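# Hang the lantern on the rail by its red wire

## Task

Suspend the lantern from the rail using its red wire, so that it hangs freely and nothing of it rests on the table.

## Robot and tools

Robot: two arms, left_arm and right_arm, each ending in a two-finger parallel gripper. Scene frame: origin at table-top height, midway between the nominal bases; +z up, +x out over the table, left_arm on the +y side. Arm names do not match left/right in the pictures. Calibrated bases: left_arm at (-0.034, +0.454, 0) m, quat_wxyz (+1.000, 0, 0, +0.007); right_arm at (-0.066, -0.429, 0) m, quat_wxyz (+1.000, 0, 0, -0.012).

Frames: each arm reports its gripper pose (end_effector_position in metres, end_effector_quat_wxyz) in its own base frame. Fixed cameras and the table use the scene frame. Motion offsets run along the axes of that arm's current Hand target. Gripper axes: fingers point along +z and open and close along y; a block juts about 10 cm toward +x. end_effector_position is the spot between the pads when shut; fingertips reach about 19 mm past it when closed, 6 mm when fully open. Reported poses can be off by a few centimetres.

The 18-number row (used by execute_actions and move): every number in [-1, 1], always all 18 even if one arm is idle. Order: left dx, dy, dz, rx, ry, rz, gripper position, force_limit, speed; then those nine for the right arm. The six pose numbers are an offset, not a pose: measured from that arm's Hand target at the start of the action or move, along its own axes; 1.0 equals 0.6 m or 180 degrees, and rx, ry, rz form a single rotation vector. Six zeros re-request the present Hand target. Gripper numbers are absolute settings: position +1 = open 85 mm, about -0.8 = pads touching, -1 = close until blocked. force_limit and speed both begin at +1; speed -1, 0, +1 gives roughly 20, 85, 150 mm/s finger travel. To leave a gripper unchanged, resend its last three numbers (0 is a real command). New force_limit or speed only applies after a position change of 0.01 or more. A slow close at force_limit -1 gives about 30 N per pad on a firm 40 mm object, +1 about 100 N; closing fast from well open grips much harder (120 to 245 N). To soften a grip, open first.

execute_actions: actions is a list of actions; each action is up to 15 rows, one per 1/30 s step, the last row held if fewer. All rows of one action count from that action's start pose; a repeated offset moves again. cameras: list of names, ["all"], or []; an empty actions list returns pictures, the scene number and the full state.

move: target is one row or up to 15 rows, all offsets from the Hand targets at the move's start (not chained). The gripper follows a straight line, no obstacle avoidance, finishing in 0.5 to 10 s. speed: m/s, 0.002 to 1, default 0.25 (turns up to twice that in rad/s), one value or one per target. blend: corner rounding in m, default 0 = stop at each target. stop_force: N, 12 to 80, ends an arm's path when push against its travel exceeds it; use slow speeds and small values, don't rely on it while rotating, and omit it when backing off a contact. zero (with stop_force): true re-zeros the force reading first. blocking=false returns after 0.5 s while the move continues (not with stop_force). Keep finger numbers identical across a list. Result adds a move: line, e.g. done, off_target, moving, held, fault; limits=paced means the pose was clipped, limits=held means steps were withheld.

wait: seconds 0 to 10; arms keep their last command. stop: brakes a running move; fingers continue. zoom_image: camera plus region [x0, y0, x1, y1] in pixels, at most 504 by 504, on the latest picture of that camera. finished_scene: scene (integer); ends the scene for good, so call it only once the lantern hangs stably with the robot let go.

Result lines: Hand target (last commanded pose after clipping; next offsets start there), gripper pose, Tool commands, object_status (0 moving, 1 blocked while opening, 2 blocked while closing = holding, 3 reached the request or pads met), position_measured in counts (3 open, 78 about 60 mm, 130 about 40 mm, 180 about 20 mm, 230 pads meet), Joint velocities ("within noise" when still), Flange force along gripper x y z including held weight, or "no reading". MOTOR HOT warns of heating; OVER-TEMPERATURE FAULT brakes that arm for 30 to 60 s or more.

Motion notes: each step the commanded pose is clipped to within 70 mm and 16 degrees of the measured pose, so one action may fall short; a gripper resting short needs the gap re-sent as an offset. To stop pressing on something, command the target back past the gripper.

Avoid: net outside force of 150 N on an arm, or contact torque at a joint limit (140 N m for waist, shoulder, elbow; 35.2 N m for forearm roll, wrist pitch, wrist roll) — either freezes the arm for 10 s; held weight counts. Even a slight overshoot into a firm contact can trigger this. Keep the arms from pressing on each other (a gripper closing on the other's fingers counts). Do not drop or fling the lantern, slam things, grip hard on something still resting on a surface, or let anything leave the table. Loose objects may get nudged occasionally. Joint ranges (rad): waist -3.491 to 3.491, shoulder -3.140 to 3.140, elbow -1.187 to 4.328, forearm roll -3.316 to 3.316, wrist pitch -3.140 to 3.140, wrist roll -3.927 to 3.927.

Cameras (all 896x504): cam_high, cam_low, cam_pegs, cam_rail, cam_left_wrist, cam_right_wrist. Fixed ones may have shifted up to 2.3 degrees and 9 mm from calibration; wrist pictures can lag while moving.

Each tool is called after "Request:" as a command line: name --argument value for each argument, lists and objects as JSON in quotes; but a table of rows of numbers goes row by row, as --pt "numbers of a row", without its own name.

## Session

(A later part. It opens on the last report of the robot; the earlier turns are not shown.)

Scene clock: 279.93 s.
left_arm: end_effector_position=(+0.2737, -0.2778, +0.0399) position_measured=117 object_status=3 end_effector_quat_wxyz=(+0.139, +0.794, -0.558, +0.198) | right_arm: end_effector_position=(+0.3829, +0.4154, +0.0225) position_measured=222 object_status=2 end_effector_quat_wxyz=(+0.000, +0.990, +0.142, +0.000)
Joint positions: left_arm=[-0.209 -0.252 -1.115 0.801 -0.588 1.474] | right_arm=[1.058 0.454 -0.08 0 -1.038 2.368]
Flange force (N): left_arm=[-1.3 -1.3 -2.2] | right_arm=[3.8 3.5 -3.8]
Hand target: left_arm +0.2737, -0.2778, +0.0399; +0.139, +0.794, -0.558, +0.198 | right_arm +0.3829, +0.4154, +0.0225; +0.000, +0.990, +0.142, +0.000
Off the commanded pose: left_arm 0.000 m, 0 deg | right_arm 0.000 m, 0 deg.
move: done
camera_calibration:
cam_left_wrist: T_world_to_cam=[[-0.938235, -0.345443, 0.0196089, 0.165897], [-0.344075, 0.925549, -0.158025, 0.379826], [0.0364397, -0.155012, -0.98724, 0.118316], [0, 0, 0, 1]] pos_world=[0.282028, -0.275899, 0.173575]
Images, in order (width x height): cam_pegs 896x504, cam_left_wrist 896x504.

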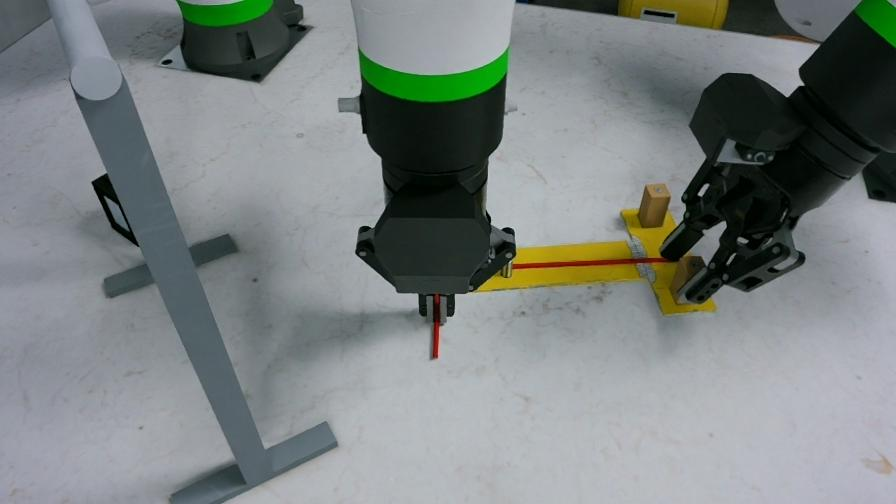

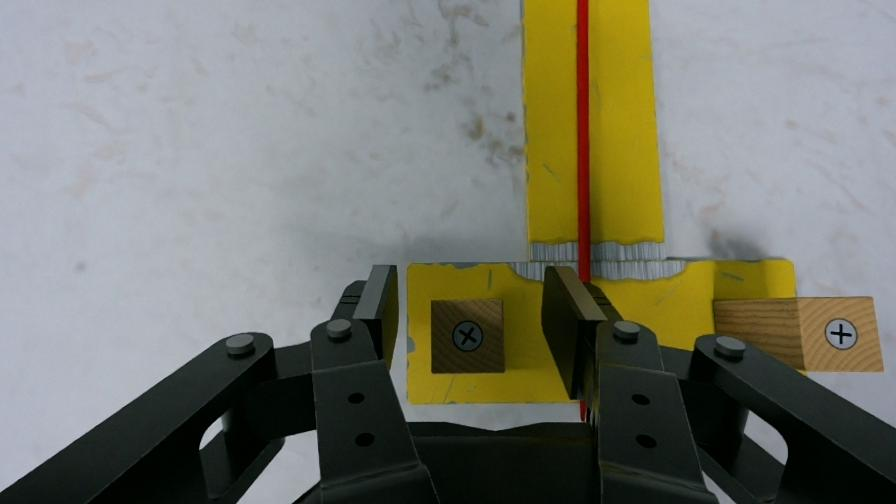

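Request:
execute_actions --actions '[[[0,0,0,0,0,0,-1,0,-1,0,0,0,0,0,0,-1,-0.7,-1]],[[0,0,0,0,0,0,-1,0,-1,0,0,0,0,0,0,-1,-0.7,-1]],[[0,0,0,0,0,0,-1,0,-1,0,0,0,0,0,0,-1,-0.7,-1]]]' --cameras '["cam_left_wrist","cam_pegs"]'

Scene clock: 284.13 s.
left_arm: end_effector_position=(+0.2737, -0.2778, +0.0399) position_measured=182 object_status=0 end_effector_quat_wxyz=(+0.139, +0.794, -0.558, +0.198) | right_arm: end_effector_position=(+0.3829, +0.4154, +0.0225) position_measured=222 object_status=2 end_effector_quat_wxyz=(+0.000, +0.990, +0.142, +0.000)
Joint positions: left_arm=[-0.209 -0.252 -1.115 0.801 -0.588 1.474] | right_arm=[1.058 0.454 -0.08 0 -1.038 2.368]
Flange force (N): left_arm=[-3.2 1.0 -25.2] | right_arm=[3.4 4.3 -4.1]
Flange force at the end of the 1st action (N): left_arm=[-2.2 -1.2 -2.0] | right_arm=[3.6 3.9 -3.6]
Flange force at the end of the 2nd action (N): left_arm=[-1.7 -1.0 -1.3] | right_arm=[4.1 3.9 -3.6]
Hand target: left_arm +0.2737, -0.2778, +0.0399; +0.139, +0.794, -0.558, +0.198 | right_arm +0.3829, +0.4154, +0.0225; +0.000, +0.990, +0.142, +0.000
Off the commanded pose: left_arm 0.000 m, 0 deg | right_arm 0.000 m, 0 deg.
camera_calibration:
cam_left_wrist: T_world_to_cam=[[-0.938235, -0.345443, 0.0196089, 0.165897], [-0.344075, 0.925549, -0.158025, 0.379826], [0.0364397, -0.155012, -0.98724, 0.118316], [0, 0, 0, 1]] pos_world=[0.282028, -0.275899, 0.173575]
Images, in order (width x height): cam_pegs 896x504, cam_left_wrist 896x504.

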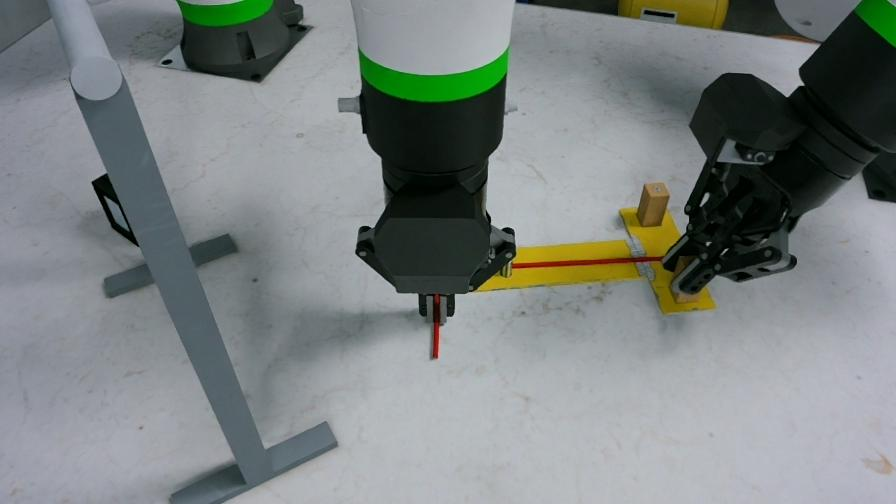

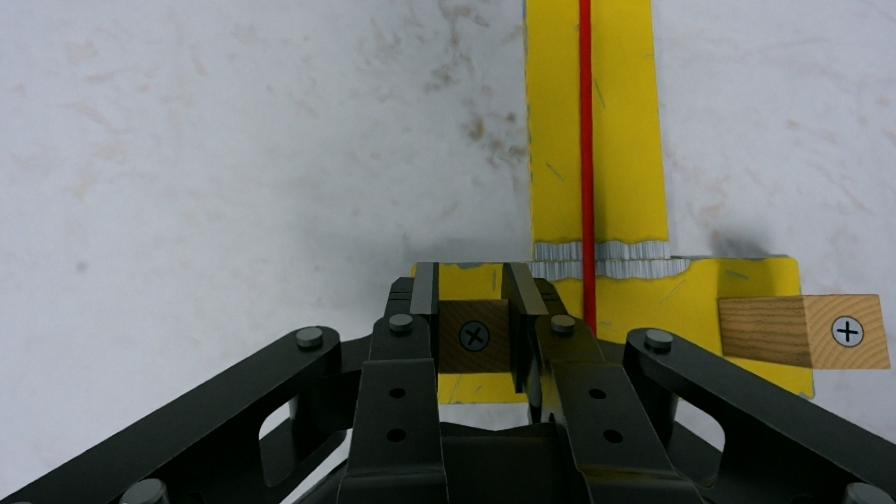

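Request:
move --pt "0 0 0 0 0 0 -1 0 -1 -0.0025 -0.0209 0 0 0 -0.0889 -1 -0.7 -1" --pt "0 0 0 0 0 0 -1 0 -1 -0.0133 -0.0432 0 0 0 -0.2 -1 -0.7 -1" --pt "0 0 0 0 0 0 -1 0 -1 -0.0298 -0.0592 0 0 0 -0.3111 -1 -0.7 -1" --pt "0 0 0 0 0 0 -1 0 -1 -0.0476 -0.0674 0 0 0 -0.411 -1 -0.7 -1" --speed 0.12 --blend 0.01 --cameras '["cam_right_wrist","cam_pegs","cam_left_wrist","cam_high"]'

Scene clock: 297.23 s.
left_arm: end_effector_position=(+0.2737, -0.2778, +0.0399) position_measured=182 object_status=2 end_effector_quat_wxyz=(+0.139, +0.794, -0.558, +0.198) | right_arm: end_effector_position=(+0.3441, +0.4461, +0.0225) position_measured=222 object_status=2 end_effector_quat_wxyz=(+0.000, +0.705, +0.709, +0.000)
Joint positions: left_arm=[-0.209 -0.252 -1.115 0.801 -0.588 1.474] | right_arm=[1.147 0.451 -0.085 0 -1.036 3.571]
Flange force (N): left_arm=[-4.0 -2.3 -22.2] | right_arm=[-14.0 23.6 -29.6]
Hand target: left_arm +0.2737, -0.2778, +0.0399; +0.139, +0.794, -0.558, +0.198 | right_arm +0.3441, +0.4462, +0.0225; +0.000, +0.705, +0.709, +0.000
Off the commanded pose: left_arm 0.000 m, 0 deg | right_arm 0.000 m, 0 deg.
move: done
camera_calibration:
cam_left_wrist: T_world_to_cam=[[-0.938237, -0.345431, 0.0197019, 0.165886], [-0.344078, 0.925553, -0.157991, 0.379822], [0.0363399, -0.155012, -0.987244, 0.118345], [0, 0, 0, 1]] pos_world=[0.282028, -0.275899, 0.173575]
cam_right_wrist: T_world_to_cam=[[0.999776, 0.020839, 0.0037829, -0.350232], [0.0181535, -0.935155, 0.353773, 0.416362], [0.0109099, -0.353625, -0.935324, 0.30203], [0, 0, 0, 1]] pos_world=[0.339299, 0.503467, 0.136523]
Images, in order (width x height): cam_high 896x504, cam_pegs 896x504, cam_left_wrist 896x504, cam_right_wrist 896x504.

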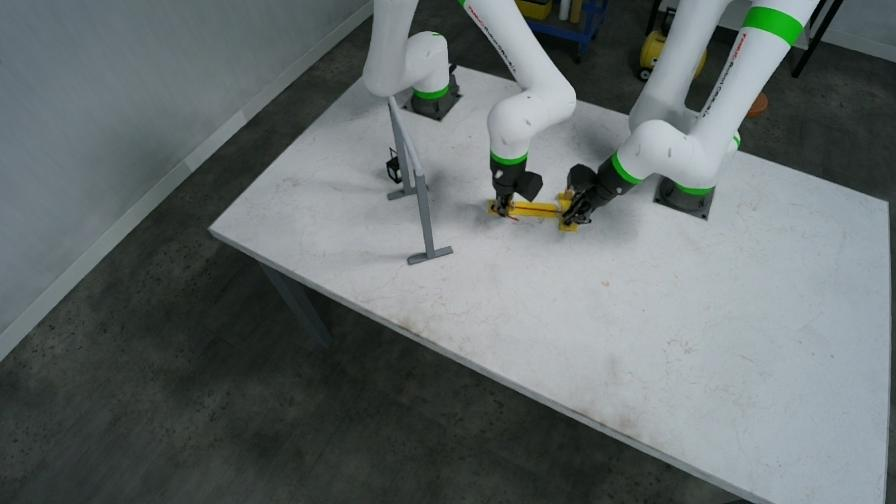

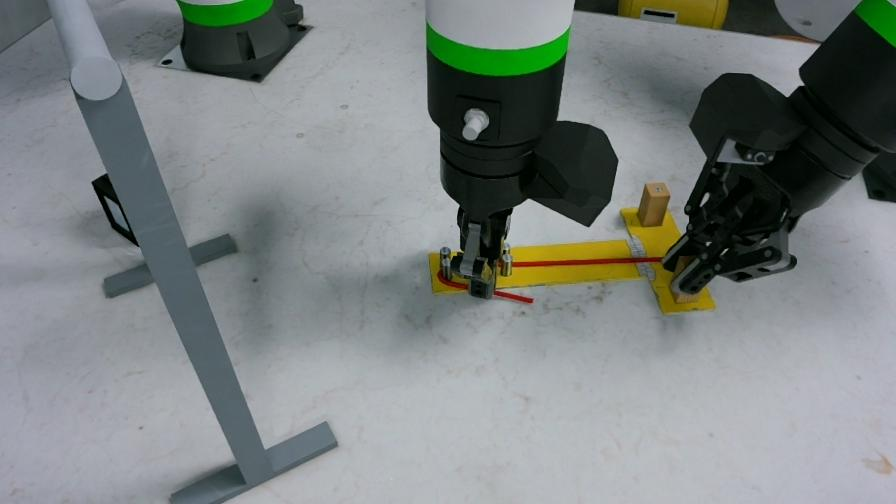

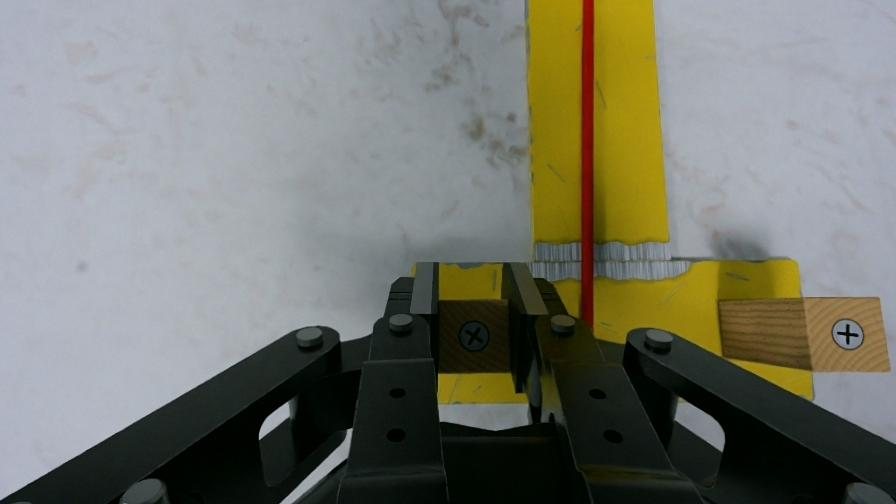

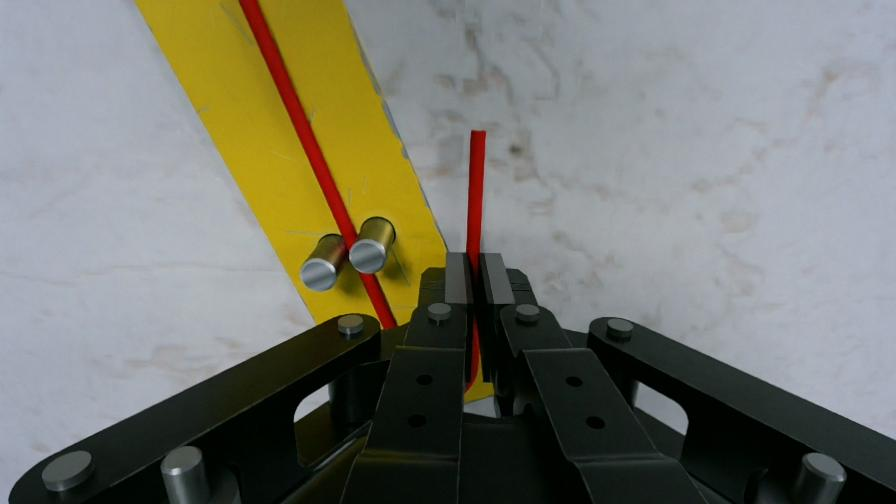

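Request:
move --target '[0,0,0,0,0,0,-1,0,-1,-0.0012,0.0107,-0.005,0,0,0.0556,-1,-0.7,-1]' --speed 0.08

Scene clock: 302.50 s.
left_arm: end_effector_position=(+0.2737, -0.2778, +0.0399) position_measured=182 object_status=2 end_effector_quat_wxyz=(+0.139, +0.794, -0.558, +0.198) | right_arm: end_effector_position=(+0.3505, +0.4455, +0.0255) position_measured=222 object_status=2 end_effector_quat_wxyz=(+0.000, +0.764, +0.645, +0.000)
Joint positions: left_arm=[-0.209 -0.252 -1.115 0.801 -0.588 1.474] | right_arm=[1.136 0.454 -0.071 0 -1.046 3.407]
Flange force (N): left_arm=[-4.0 -4.9 -21.6] | right_arm=[-10.9 8.6 0.7]
Hand target: left_arm +0.2737, -0.2778, +0.0399; +0.139, +0.794, -0.558, +0.198 | right_arm +0.3505, +0.4455, +0.0255; +0.000, +0.764, +0.645, +0.000
Off the commanded pose: left_arm 0.000 m, 0 deg | right_arm 0.000 m, 0 deg.
move: done

Request:
move --target '[0,0,0,0,0,0,-1,0,-1,-0.0848,0.053,0,0,0,0,-1,-0.7,-1]' --speed 0.06 --cameras '["cam_right_wrist","cam_pegs","cam_rail"]'

Scene clock: 323.97 s.
left_arm: end_effector_position=(+0.2736, -0.2778, +0.0399) position_measured=182 object_status=2 end_effector_quat_wxyz=(+0.139, +0.794, -0.558, +0.198) | right_arm: end_effector_position=(+0.3733, +0.3900, +0.0255) position_measured=222 object_status=2 end_effector_quat_wxyz=(+0.000, +0.764, +0.645, +0.000)
Joint positions: left_arm=[-0.209 -0.252 -1.115 0.801 -0.588 1.474] | right_arm=[1.051 0.396 -0.156 0 -1.019 3.492]
Flange force (N): left_arm=[4.5 0.7 -11.9] | right_arm=[-1.2 5.8 -3.1]
Hand target: left_arm +0.2737, -0.2778, +0.0399; +0.139, +0.794, -0.558, +0.198 | right_arm +0.3733, +0.3900, +0.0255; +0.000, +0.764, +0.645, +0.000
Off the commanded pose: left_arm 0.000 m, 0 deg | right_arm 0.000 m, 0 deg.
move: done
camera_calibration:
cam_right_wrist: T_world_to_cam=[[0.988173, -0.153297, 0.00387254, -0.305924], [-0.144744, -0.924103, 0.353671, 0.418747], [-0.0506382, -0.350049, -0.935362, 0.306232], [0, 0, 0, 1]] pos_world=[0.378424, 0.447264, 0.139523]
Images, in order (width x height): cam_pegs 896x504, cam_rail 896x504, cam_right_wrist 896x504.

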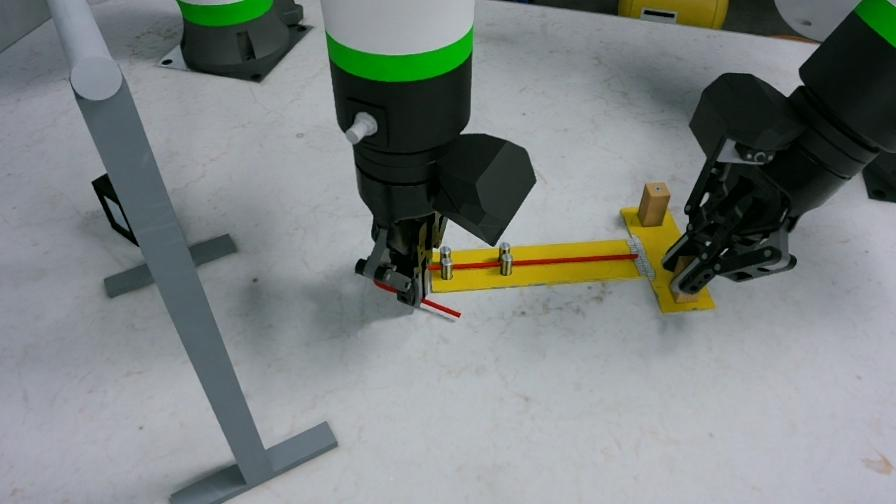

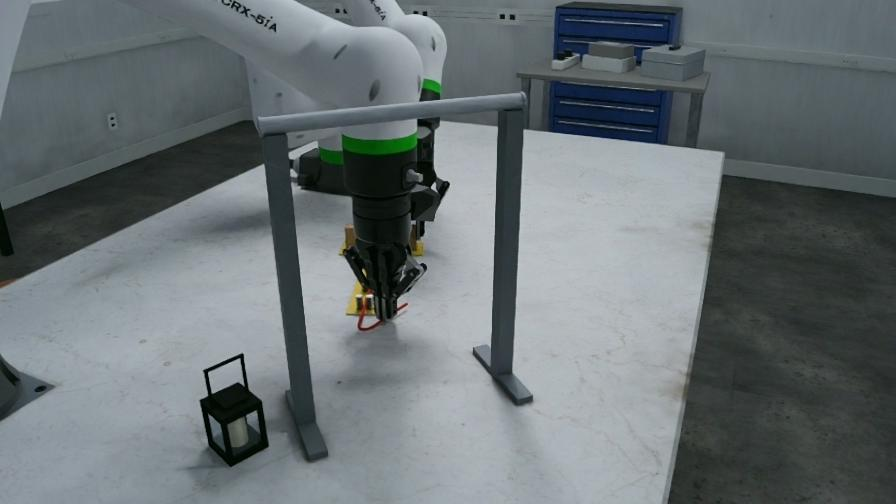

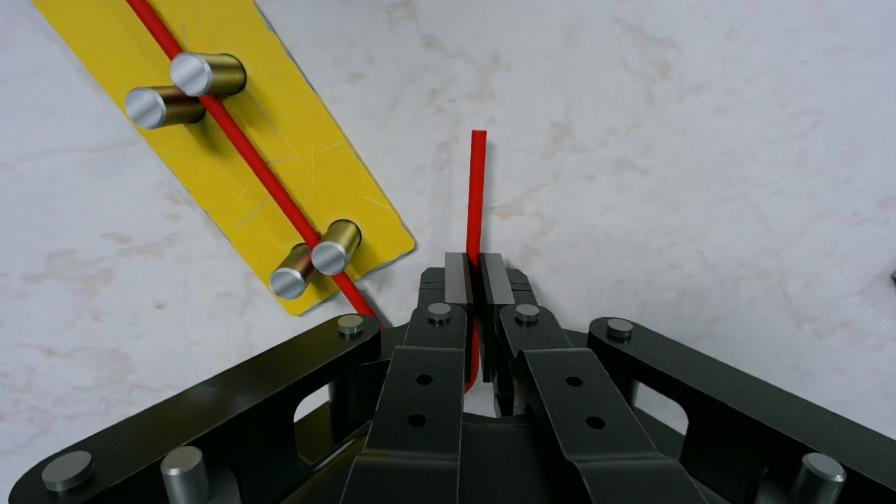

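Request:
move --pt "0 0 0 0 0 0 -1 0 -1 0 0 0 0 0 0 -0.6 -0.7 -0.5" --pt "0 0 0 0 0 0 -1 0 -1 0.0467 0 0 0 0 0 -0.6 -0.7 -0.5" --pt "0 0 0 0 0 0 -1 0 -1 0.0467 0 0 0 0 0 -1 -0.7 -1" --speed 0.08 --cameras '["cam_right_wrist","cam_pegs"]'

Scene clock: 332.17 s.
left_arm: end_effector_position=(+0.2736, -0.2778, +0.0399) position_measured=182 object_status=2 end_effector_quat_wxyz=(+0.139, +0.794, -0.558, +0.198) | right_arm: end_effector_position=(+0.3780, +0.4176, +0.0255) position_measured=230 object_status=3 end_effector_quat_wxyz=(+0.000, +0.764, +0.645, +0.000)
Joint positions: left_arm=[-0.209 -0.252 -1.115 0.801 -0.588 1.474] | right_arm=[1.068 0.446 -0.083 0 -1.043 3.475]
Flange force (N): left_arm=[4.7 1.3 -11.9] | right_arm=[-0.9 5.8 -3.4]
Hand target: left_arm +0.2737, -0.2778, +0.0399; +0.139, +0.794, -0.558, +0.198 | right_arm +0.3780, +0.4176, +0.0255; +0.000, +0.764, +0.645, +0.000
Off the commanded pose: left_arm 0.000 m, 0 deg | right_arm 0.000 m, 0 deg.
move: done
camera_calibration:
cam_right_wrist: T_world_to_cam=[[0.988168, -0.153332, 0.00378018, -0.30639], [-0.144743, -0.924098, 0.353685, 0.445035], [-0.0507379, -0.350047, -0.935357, 0.316208], [0, 0, 0, 1]] pos_world=[0.383224, 0.474964, 0.139523]
Images, in order (width x height): cam_pegs 896x504, cam_right_wrist 896x504.

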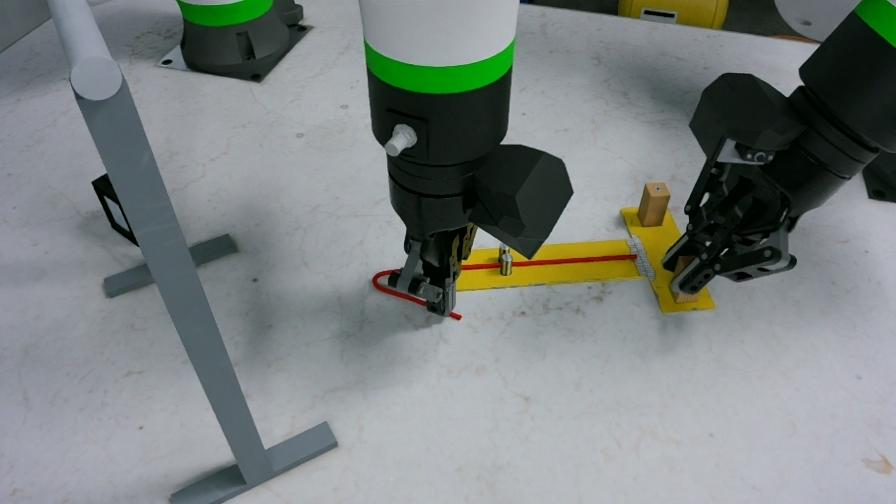

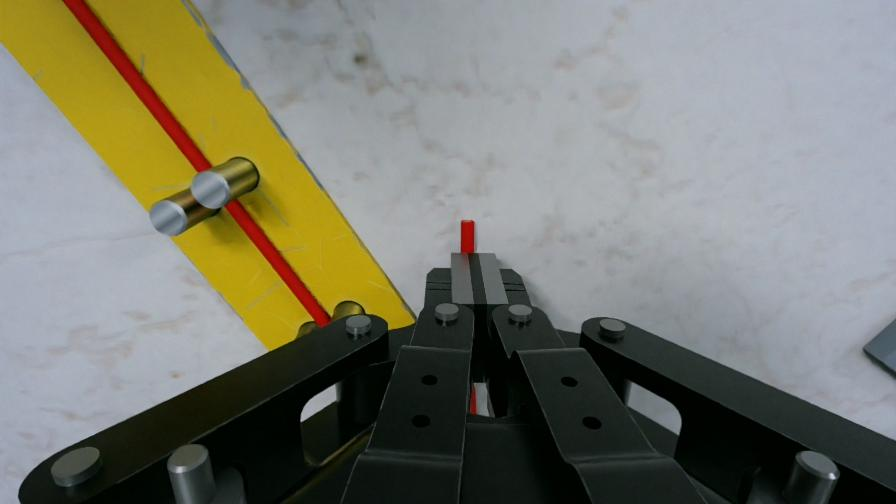

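Request:
move --pt "0 0 0 0 0 0 -1 0 -1 0 0 0 0 0 0 -0.6 -0.7 -0.5" --pt "0 0 0 0 0 0 -1 0 -1 0 0 0.0063 0 0 0 -0.6 -0.7 -0.5" --pt "0 0 0 0 0 0 -1 0 -1 0 0 0.0063 0 0 0 -1 -0.7 -1" --speed 0.04 --cameras '["cam_right_wrist","cam_pegs"]'

Scene clock: 337.97 s.
left_arm: end_effector_position=(+0.2737, -0.2778, +0.0399) position_measured=182 object_status=2 end_effector_quat_wxyz=(+0.139, +0.794, -0.558, +0.198) | right_arm: end_effector_position=(+0.3780, +0.4176, +0.0217) position_measured=222 object_status=0 end_effector_quat_wxyz=(+0.000, +0.764, +0.645, +0.000)
Joint positions: left_arm=[-0.209 -0.252 -1.115 0.801 -0.588 1.474] | right_arm=[1.068 0.451 -0.086 0 -1.035 3.475]
Flange force (N): left_arm=[5.2 1.2 -11.6] | right_arm=[-1.6 5.2 -3.0]
Hand target: left_arm +0.2737, -0.2778, +0.0399; +0.139, +0.794, -0.558, +0.198 | right_arm +0.3780, +0.4176, +0.0217; +0.000, +0.764, +0.645, +0.000
Off the commanded pose: left_arm 0.000 m, 0 deg | right_arm 0.000 m, 0 deg.
move: done
camera_calibration:
cam_right_wrist: T_world_to_cam=[[0.988168, -0.153332, 0.00378018, -0.306391], [-0.144743, -0.924098, 0.353685, 0.446287], [-0.0507379, -0.350047, -0.935357, 0.312618], [0, 0, 0, 1]] pos_world=[0.383224, 0.474864, 0.135723]
Images, in order (width x height): cam_pegs 896x504, cam_right_wrist 896x504.

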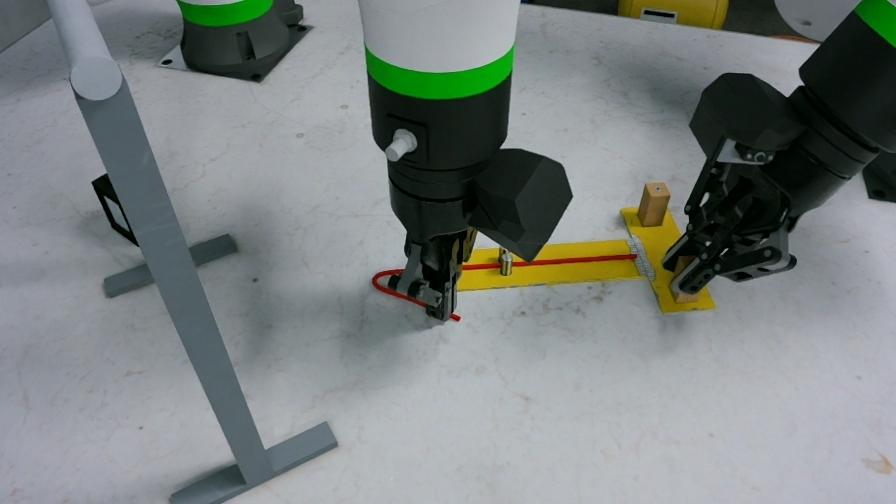

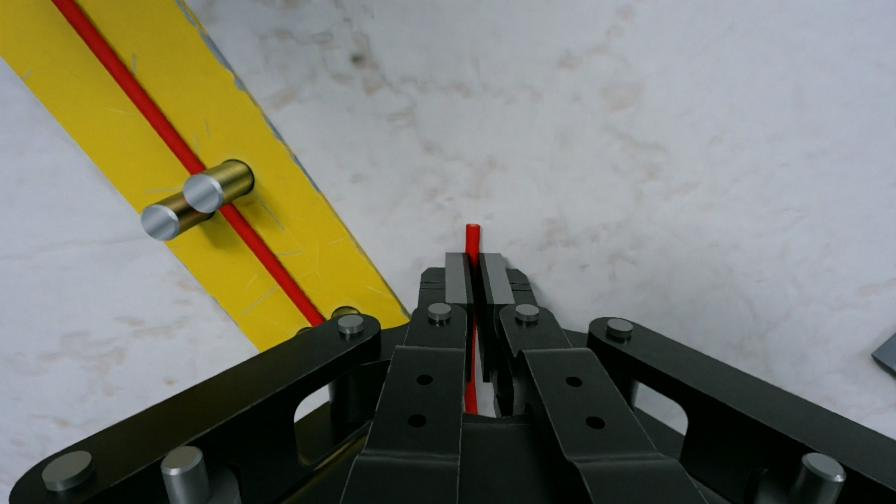

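Request:
move --target '[0,0,0,0,0,0,-1,0,-1,-0.1018,0.0636,-0.003,0,0,0,-1,-0.7,-1]' --speed 0.06 --cameras '["cam_right_wrist","cam_pegs","cam_left_wrist","cam_rail"]'

Scene clock: 341.37 s.
left_arm: end_effector_position=(+0.2737, -0.2778, +0.0399) position_measured=182 object_status=2 end_effector_quat_wxyz=(+0.139, +0.794, -0.558, +0.198) | right_arm: end_effector_position=(+0.4054, +0.3510, +0.0236) position_measured=222 object_status=2 end_effector_quat_wxyz=(+0.000, +0.764, +0.645, +0.000)
Joint positions: left_arm=[-0.209 -0.252 -1.115 0.801 -0.588 1.474] | right_arm=[0.959 0.39 -0.17 0 -1.012 3.584]
Flange force (N): left_arm=[5.1 0.7 -11.0] | right_arm=[-2.0 5.6 -3.0]
Hand target: left_arm +0.2737, -0.2778, +0.0399; +0.139, +0.794, -0.558, +0.198 | right_arm +0.4053, +0.3510, +0.0235; +0.000, +0.764, +0.645, +0.000
Off the commanded pose: left_arm 0.000 m, 0 deg | right_arm 0.000 m, 0 deg.
move: done
camera_calibration:
cam_left_wrist: T_world_to_cam=[[-0.938237, -0.345431, 0.0197019, 0.165886], [-0.344078, 0.925553, -0.157991, 0.379822], [0.0363399, -0.155012, -0.987244, 0.118345], [0, 0, 0, 1]] pos_world=[0.282028, -0.275899, 0.173575]
cam_right_wrist: T_world_to_cam=[[0.988173, -0.153297, 0.00387254, -0.343616], [-0.144744, -0.924103, 0.353671, 0.388026], [-0.0506382, -0.350049, -0.935362, 0.292428], [0, 0, 0, 1]] pos_world=[0.410524, 0.408264, 0.137623]
Images, in order (width x height): cam_pegs 896x504, cam_rail 896x504, cam_left_wrist 896x504, cam_right_wrist 896x504.

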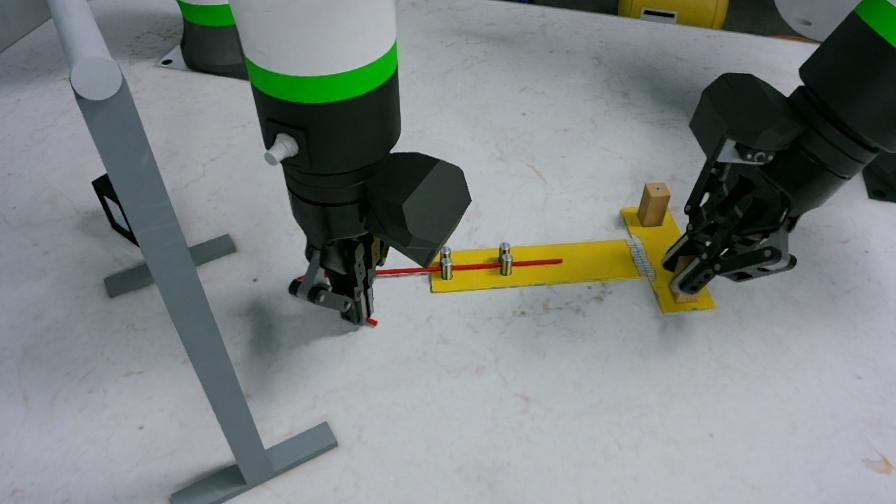

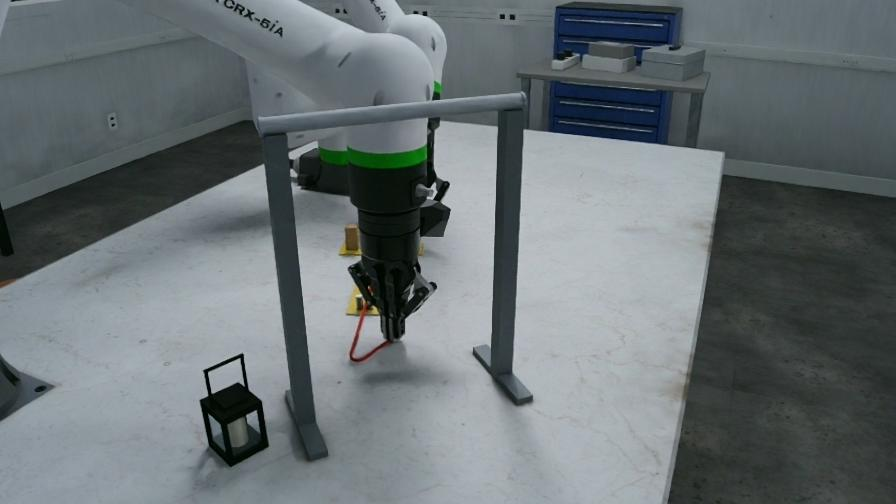

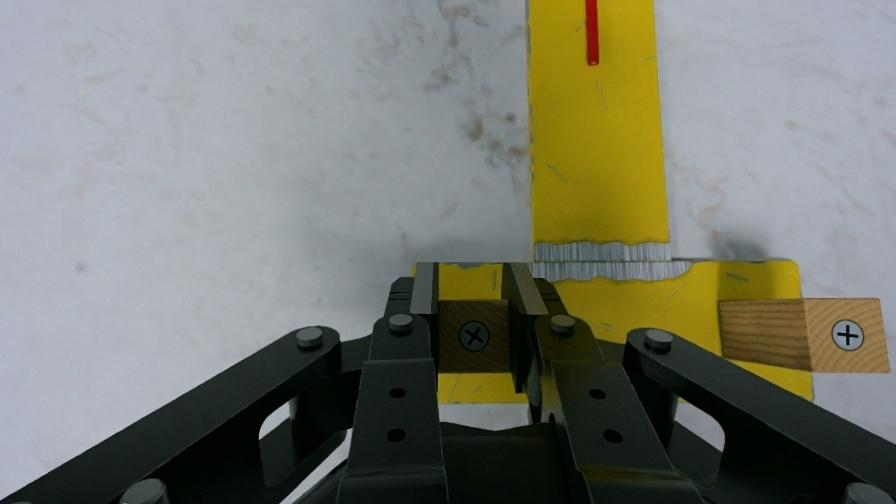

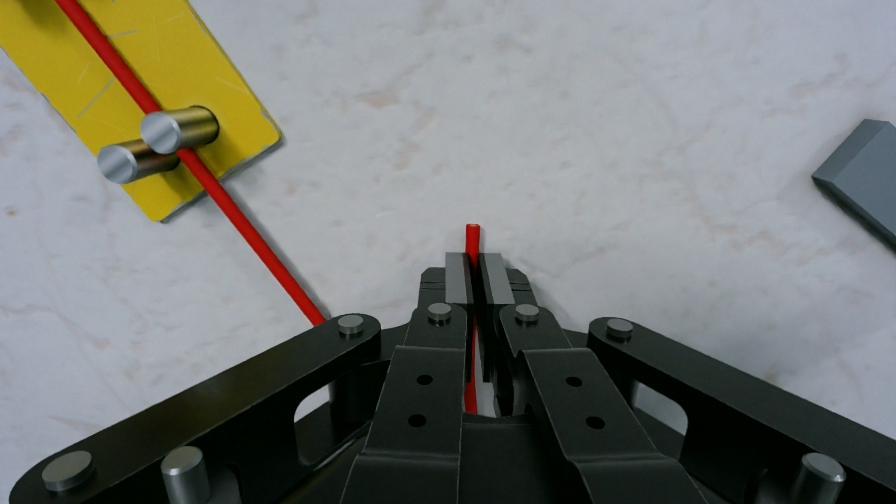

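Request:
move --pt "0 0 0 0 0 0 -1 0 -1 0 0 0 0 0 0 -0.2 -0.7 -0.5" --pt "0 0 0 0 0 0 -1 0 -1 0 0 -0.1275 0 0 0 -0.2 -0.7 -0.5" --pt "0 0 0 0 0 0 -1 0 -1 0.1852 -0.208 -0.1275 0 0 0.8167 -0.2 -0.7 -0.5" --speed '[0.1,0.15,0.25]' --blend '[0,0.02,0]' --cameras '["cam_right_wrist","cam_pegs","cam_rail"]'

Scene clock: 356.53 s.
left_arm: end_effector_position=(+0.2737, -0.2778, +0.0399) position_measured=182 object_status=2 end_effector_quat_wxyz=(+0.139, +0.794, -0.558, +0.198) | right_arm: end_effector_position=(+0.3011, +0.4816, +0.1000) position_measured=154 object_status=3 end_effector_quat_wxyz=(+0.000, +0.835, -0.550, +0.000)
Joint positions: left_arm=[-0.209 -0.252 -1.115 0.801 -0.588 1.474] | right_arm=[1.243 0.378 0.013 0 -1.206 0.734]
Flange force (N): left_arm=[4.6 0.7 -11.3] | right_arm=[3.2 -4.6 -2.9]
Hand target: left_arm +0.2737, -0.2778, +0.0399; +0.139, +0.794, -0.558, +0.198 | right_arm +0.3011, +0.4816, +0.1000; +0.000, +0.835, -0.550, +0.000
Off the commanded pose: left_arm 0.000 m, 0 deg | right_arm 0.000 m, 0 deg.
move: done
camera_calibration:
cam_right_wrist: T_world_to_cam=[[-0.912329, -0.409436, 0.00429535, 0.474624], [-0.381779, 0.854399, 0.352487, -0.318384], [-0.147991, 0.319945, -0.935807, 0.111063], [0, 0, 0, 1]] pos_world=[0.327897, 0.430821, 0.214121]
Images, in order (width x height): cam_pegs 896x504, cam_rail 896x504, cam_right_wrist 896x504.

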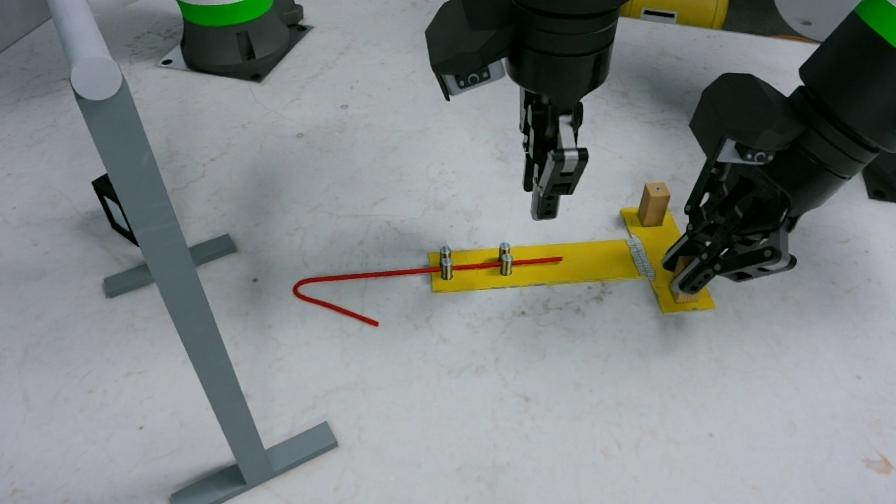

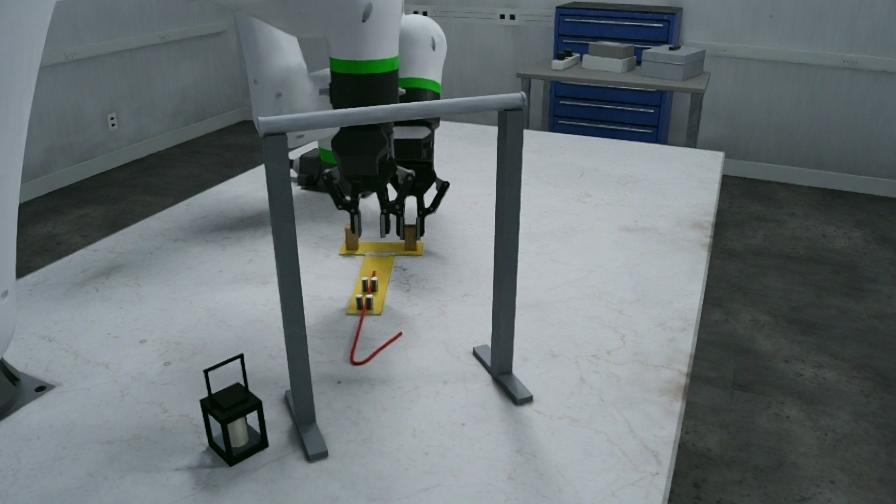

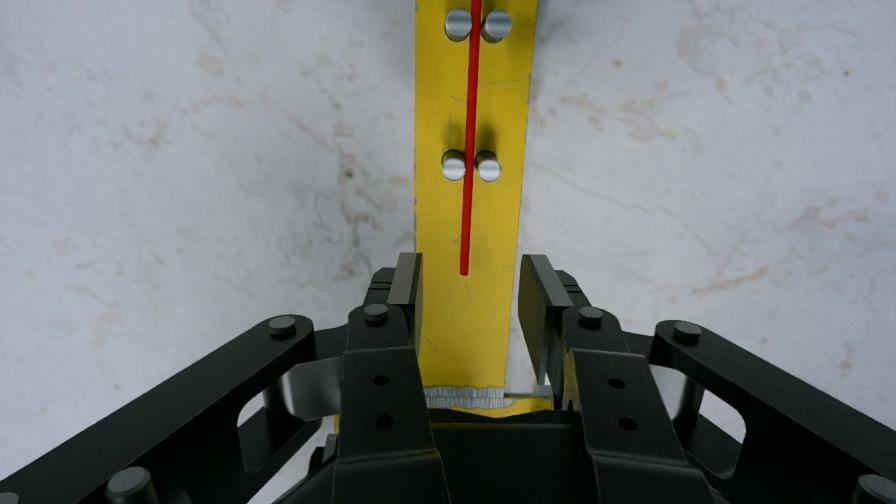

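Request:
move --target '[0,0,0,0,0,0,-1,0,-1,-0.0067,0.005,0.1117,0,0,0,-0.2,-0.7,-0.5]' --speed 0.12

Request:
move --target '[0,0,0,0,0,0,-1,0,-1,0,0,0.03,0,0,0,-0.2,-0.7,-0.5]' --speed 0.006 --stop_force 12 --cameras '["cam_right_wrist","cam_pegs"]'

Scene clock: 364.63 s.
left_arm: end_effector_position=(+0.2737, -0.2778, +0.0399) position_measured=182 object_status=2 end_effector_quat_wxyz=(+0.139, +0.794, -0.558, +0.198) | right_arm: end_effector_position=(+0.2967, +0.4840, +0.0329) position_measured=154 object_status=3 end_effector_quat_wxyz=(+0.000, +0.835, -0.550, +0.000)
Joint positions: left_arm=[-0.209 -0.252 -1.115 0.801 -0.588 1.474] | right_arm=[1.252 0.447 -0.062 0 -1.063 0.725]
Flange force (N): left_arm=[4.5 1.3 -11.9] | right_arm=[3.4 -4.8 -3.1]
Hand target: left_arm +0.2737, -0.2778, +0.0399; +0.139, +0.794, -0.558, +0.198 | right_arm +0.2967, +0.4840, +0.0329; +0.000, +0.835, -0.550, +0.000
Off the commanded pose: left_arm 0.000 m, 0 deg | right_arm 0.000 m, 0 deg.
move: done

Scene clock: 367.03 s.
left_arm: end_effector_position=(+0.2737, -0.2778, +0.0399) position_measured=182 object_status=2 end_effector_quat_wxyz=(+0.139, +0.794, -0.558, +0.198) | right_arm: end_effector_position=(+0.2967, +0.4840, +0.0221) position_measured=154 object_status=3 end_effector_quat_wxyz=(+0.000, +0.835, -0.550, +0.000)
Joint positions: left_arm=[-0.209 -0.252 -1.115 0.801 -0.588 1.474] | right_arm=[1.252 0.46 -0.071 0 -1.04 0.725]
Flange force (N): left_arm=[5.0 1.0 -10.9] | right_arm=[6.2 3.5 -24.9]
Hand target: left_arm +0.2737, -0.2778, +0.0399; +0.139, +0.794, -0.558, +0.198 | right_arm +0.2967, +0.4840, +0.0221; +0.000, +0.835, -0.550, +0.000 (not the last commanded pose)
Off the commanded pose: left_arm 0.000 m, 0 deg | right_arm 0.007 m, 0 deg.
move: contact (right_arm)
camera_calibration:
cam_right_wrist: T_world_to_cam=[[-0.912257, -0.409598, 0.00413085, 0.472128], [-0.381988, 0.85432, 0.352453, -0.294595], [-0.147893, 0.31995, -0.93582, 0.0366949], [0, 0, 0, 1]] pos_world=[0.323597, 0.43332, 0.13622]
Images, in order (width x height): cam_pegs 896x504, cam_right_wrist 896x504.

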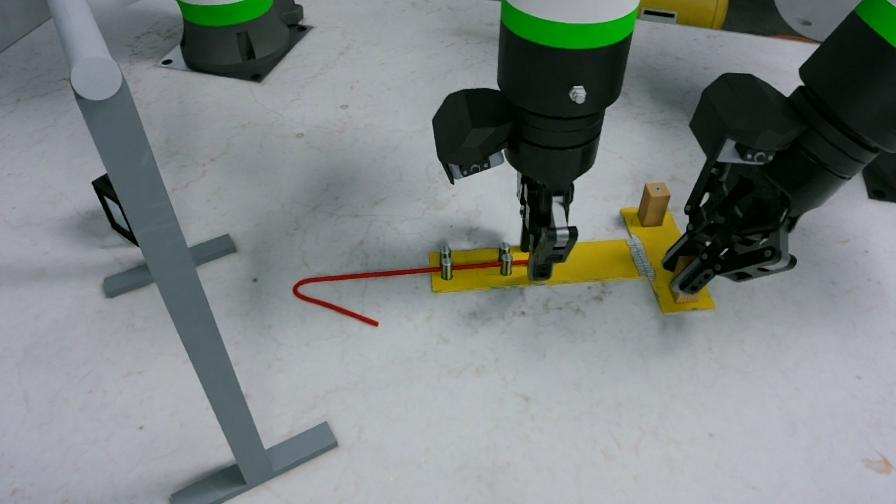

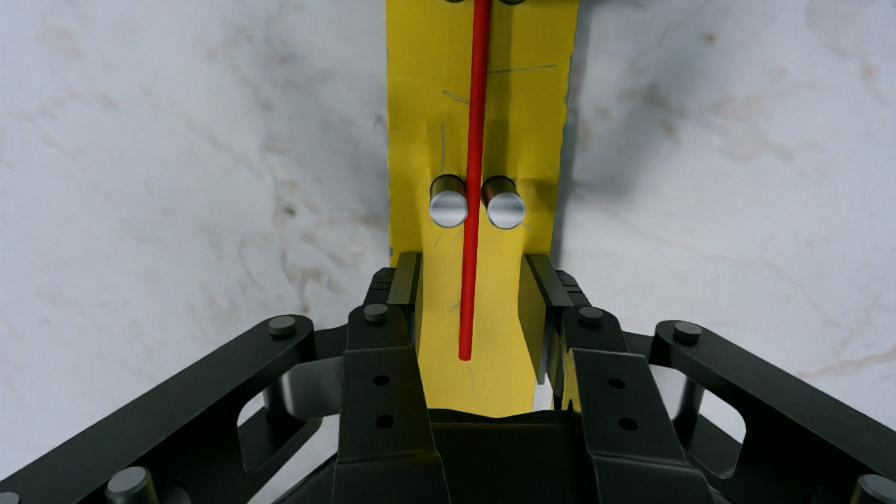

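Request:
move --pt "0 0 0 0 0 0 -1 0 -1 0 -0.0022 -0.0058 0 0 0 -0.2 -0.7 -0.5" --pt "0 0 0 0 0 0 -1 0 -1 0 -0.0022 -0.0058 0 0 0 -1 -0.6 -1" --speed 0.05 --cameras '["cam_right_wrist","cam_pegs"]'

Scene clock: 373.03 s.
left_arm: end_effector_position=(+0.2737, -0.2778, +0.0399) position_measured=182 object_status=2 end_effector_quat_wxyz=(+0.139, +0.794, -0.558, +0.198) | right_arm: end_effector_position=(+0.2979, +0.4845, +0.0256) position_measured=222 object_status=0 end_effector_quat_wxyz=(+0.000, +0.835, -0.550, +0.000)
Joint positions: left_arm=[-0.209 -0.252 -1.115 0.801 -0.588 1.474] | right_arm=[1.25 0.458 -0.065 0 -1.048 0.727]
Flange force (N): left_arm=[3.7 0.0 -13.9] | right_arm=[3.5 -4.2 -3.2]
Hand target: left_arm +0.2737, -0.2778, +0.0399; +0.139, +0.794, -0.558, +0.198 | right_arm +0.2979, +0.4846, +0.0256; +0.000, +0.835, -0.550, +0.000
Off the commanded pose: left_arm 0.000 m, 0 deg | right_arm 0.000 m, 0 deg.
move: done
camera_calibration:
cam_right_wrist: T_world_to_cam=[[-0.912292, -0.40952, 0.00416315, 0.473386], [-0.381905, 0.854357, 0.352452, -0.295841], [-0.147893, 0.319949, -0.93582, 0.0399879], [0, 0, 0, 1]] pos_world=[0.324797, 0.433821, 0.139721]
Images, in order (width x height): cam_pegs 896x504, cam_right_wrist 896x504.

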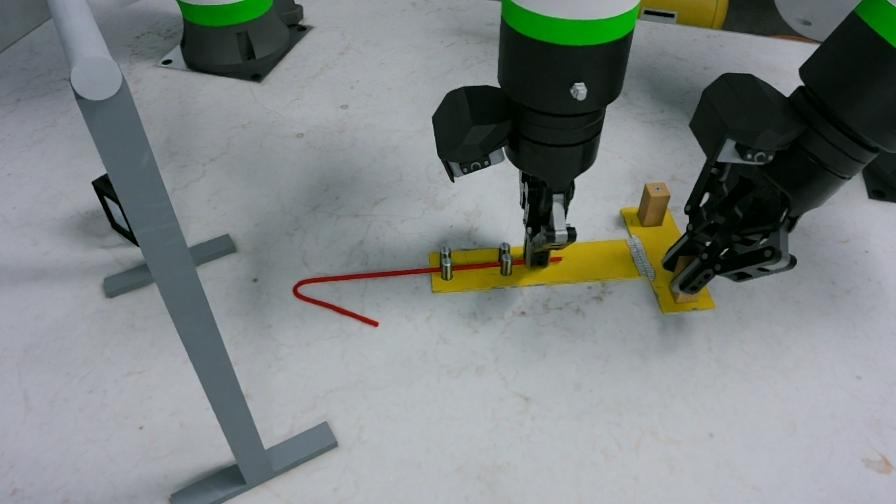

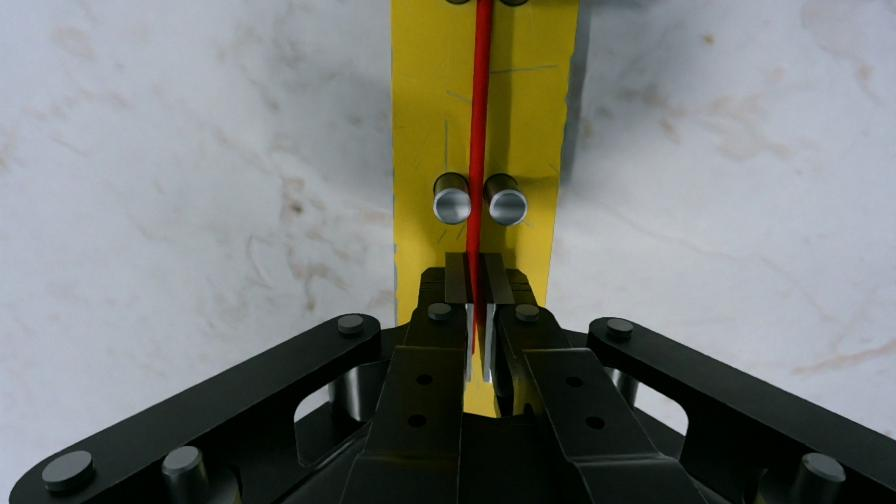

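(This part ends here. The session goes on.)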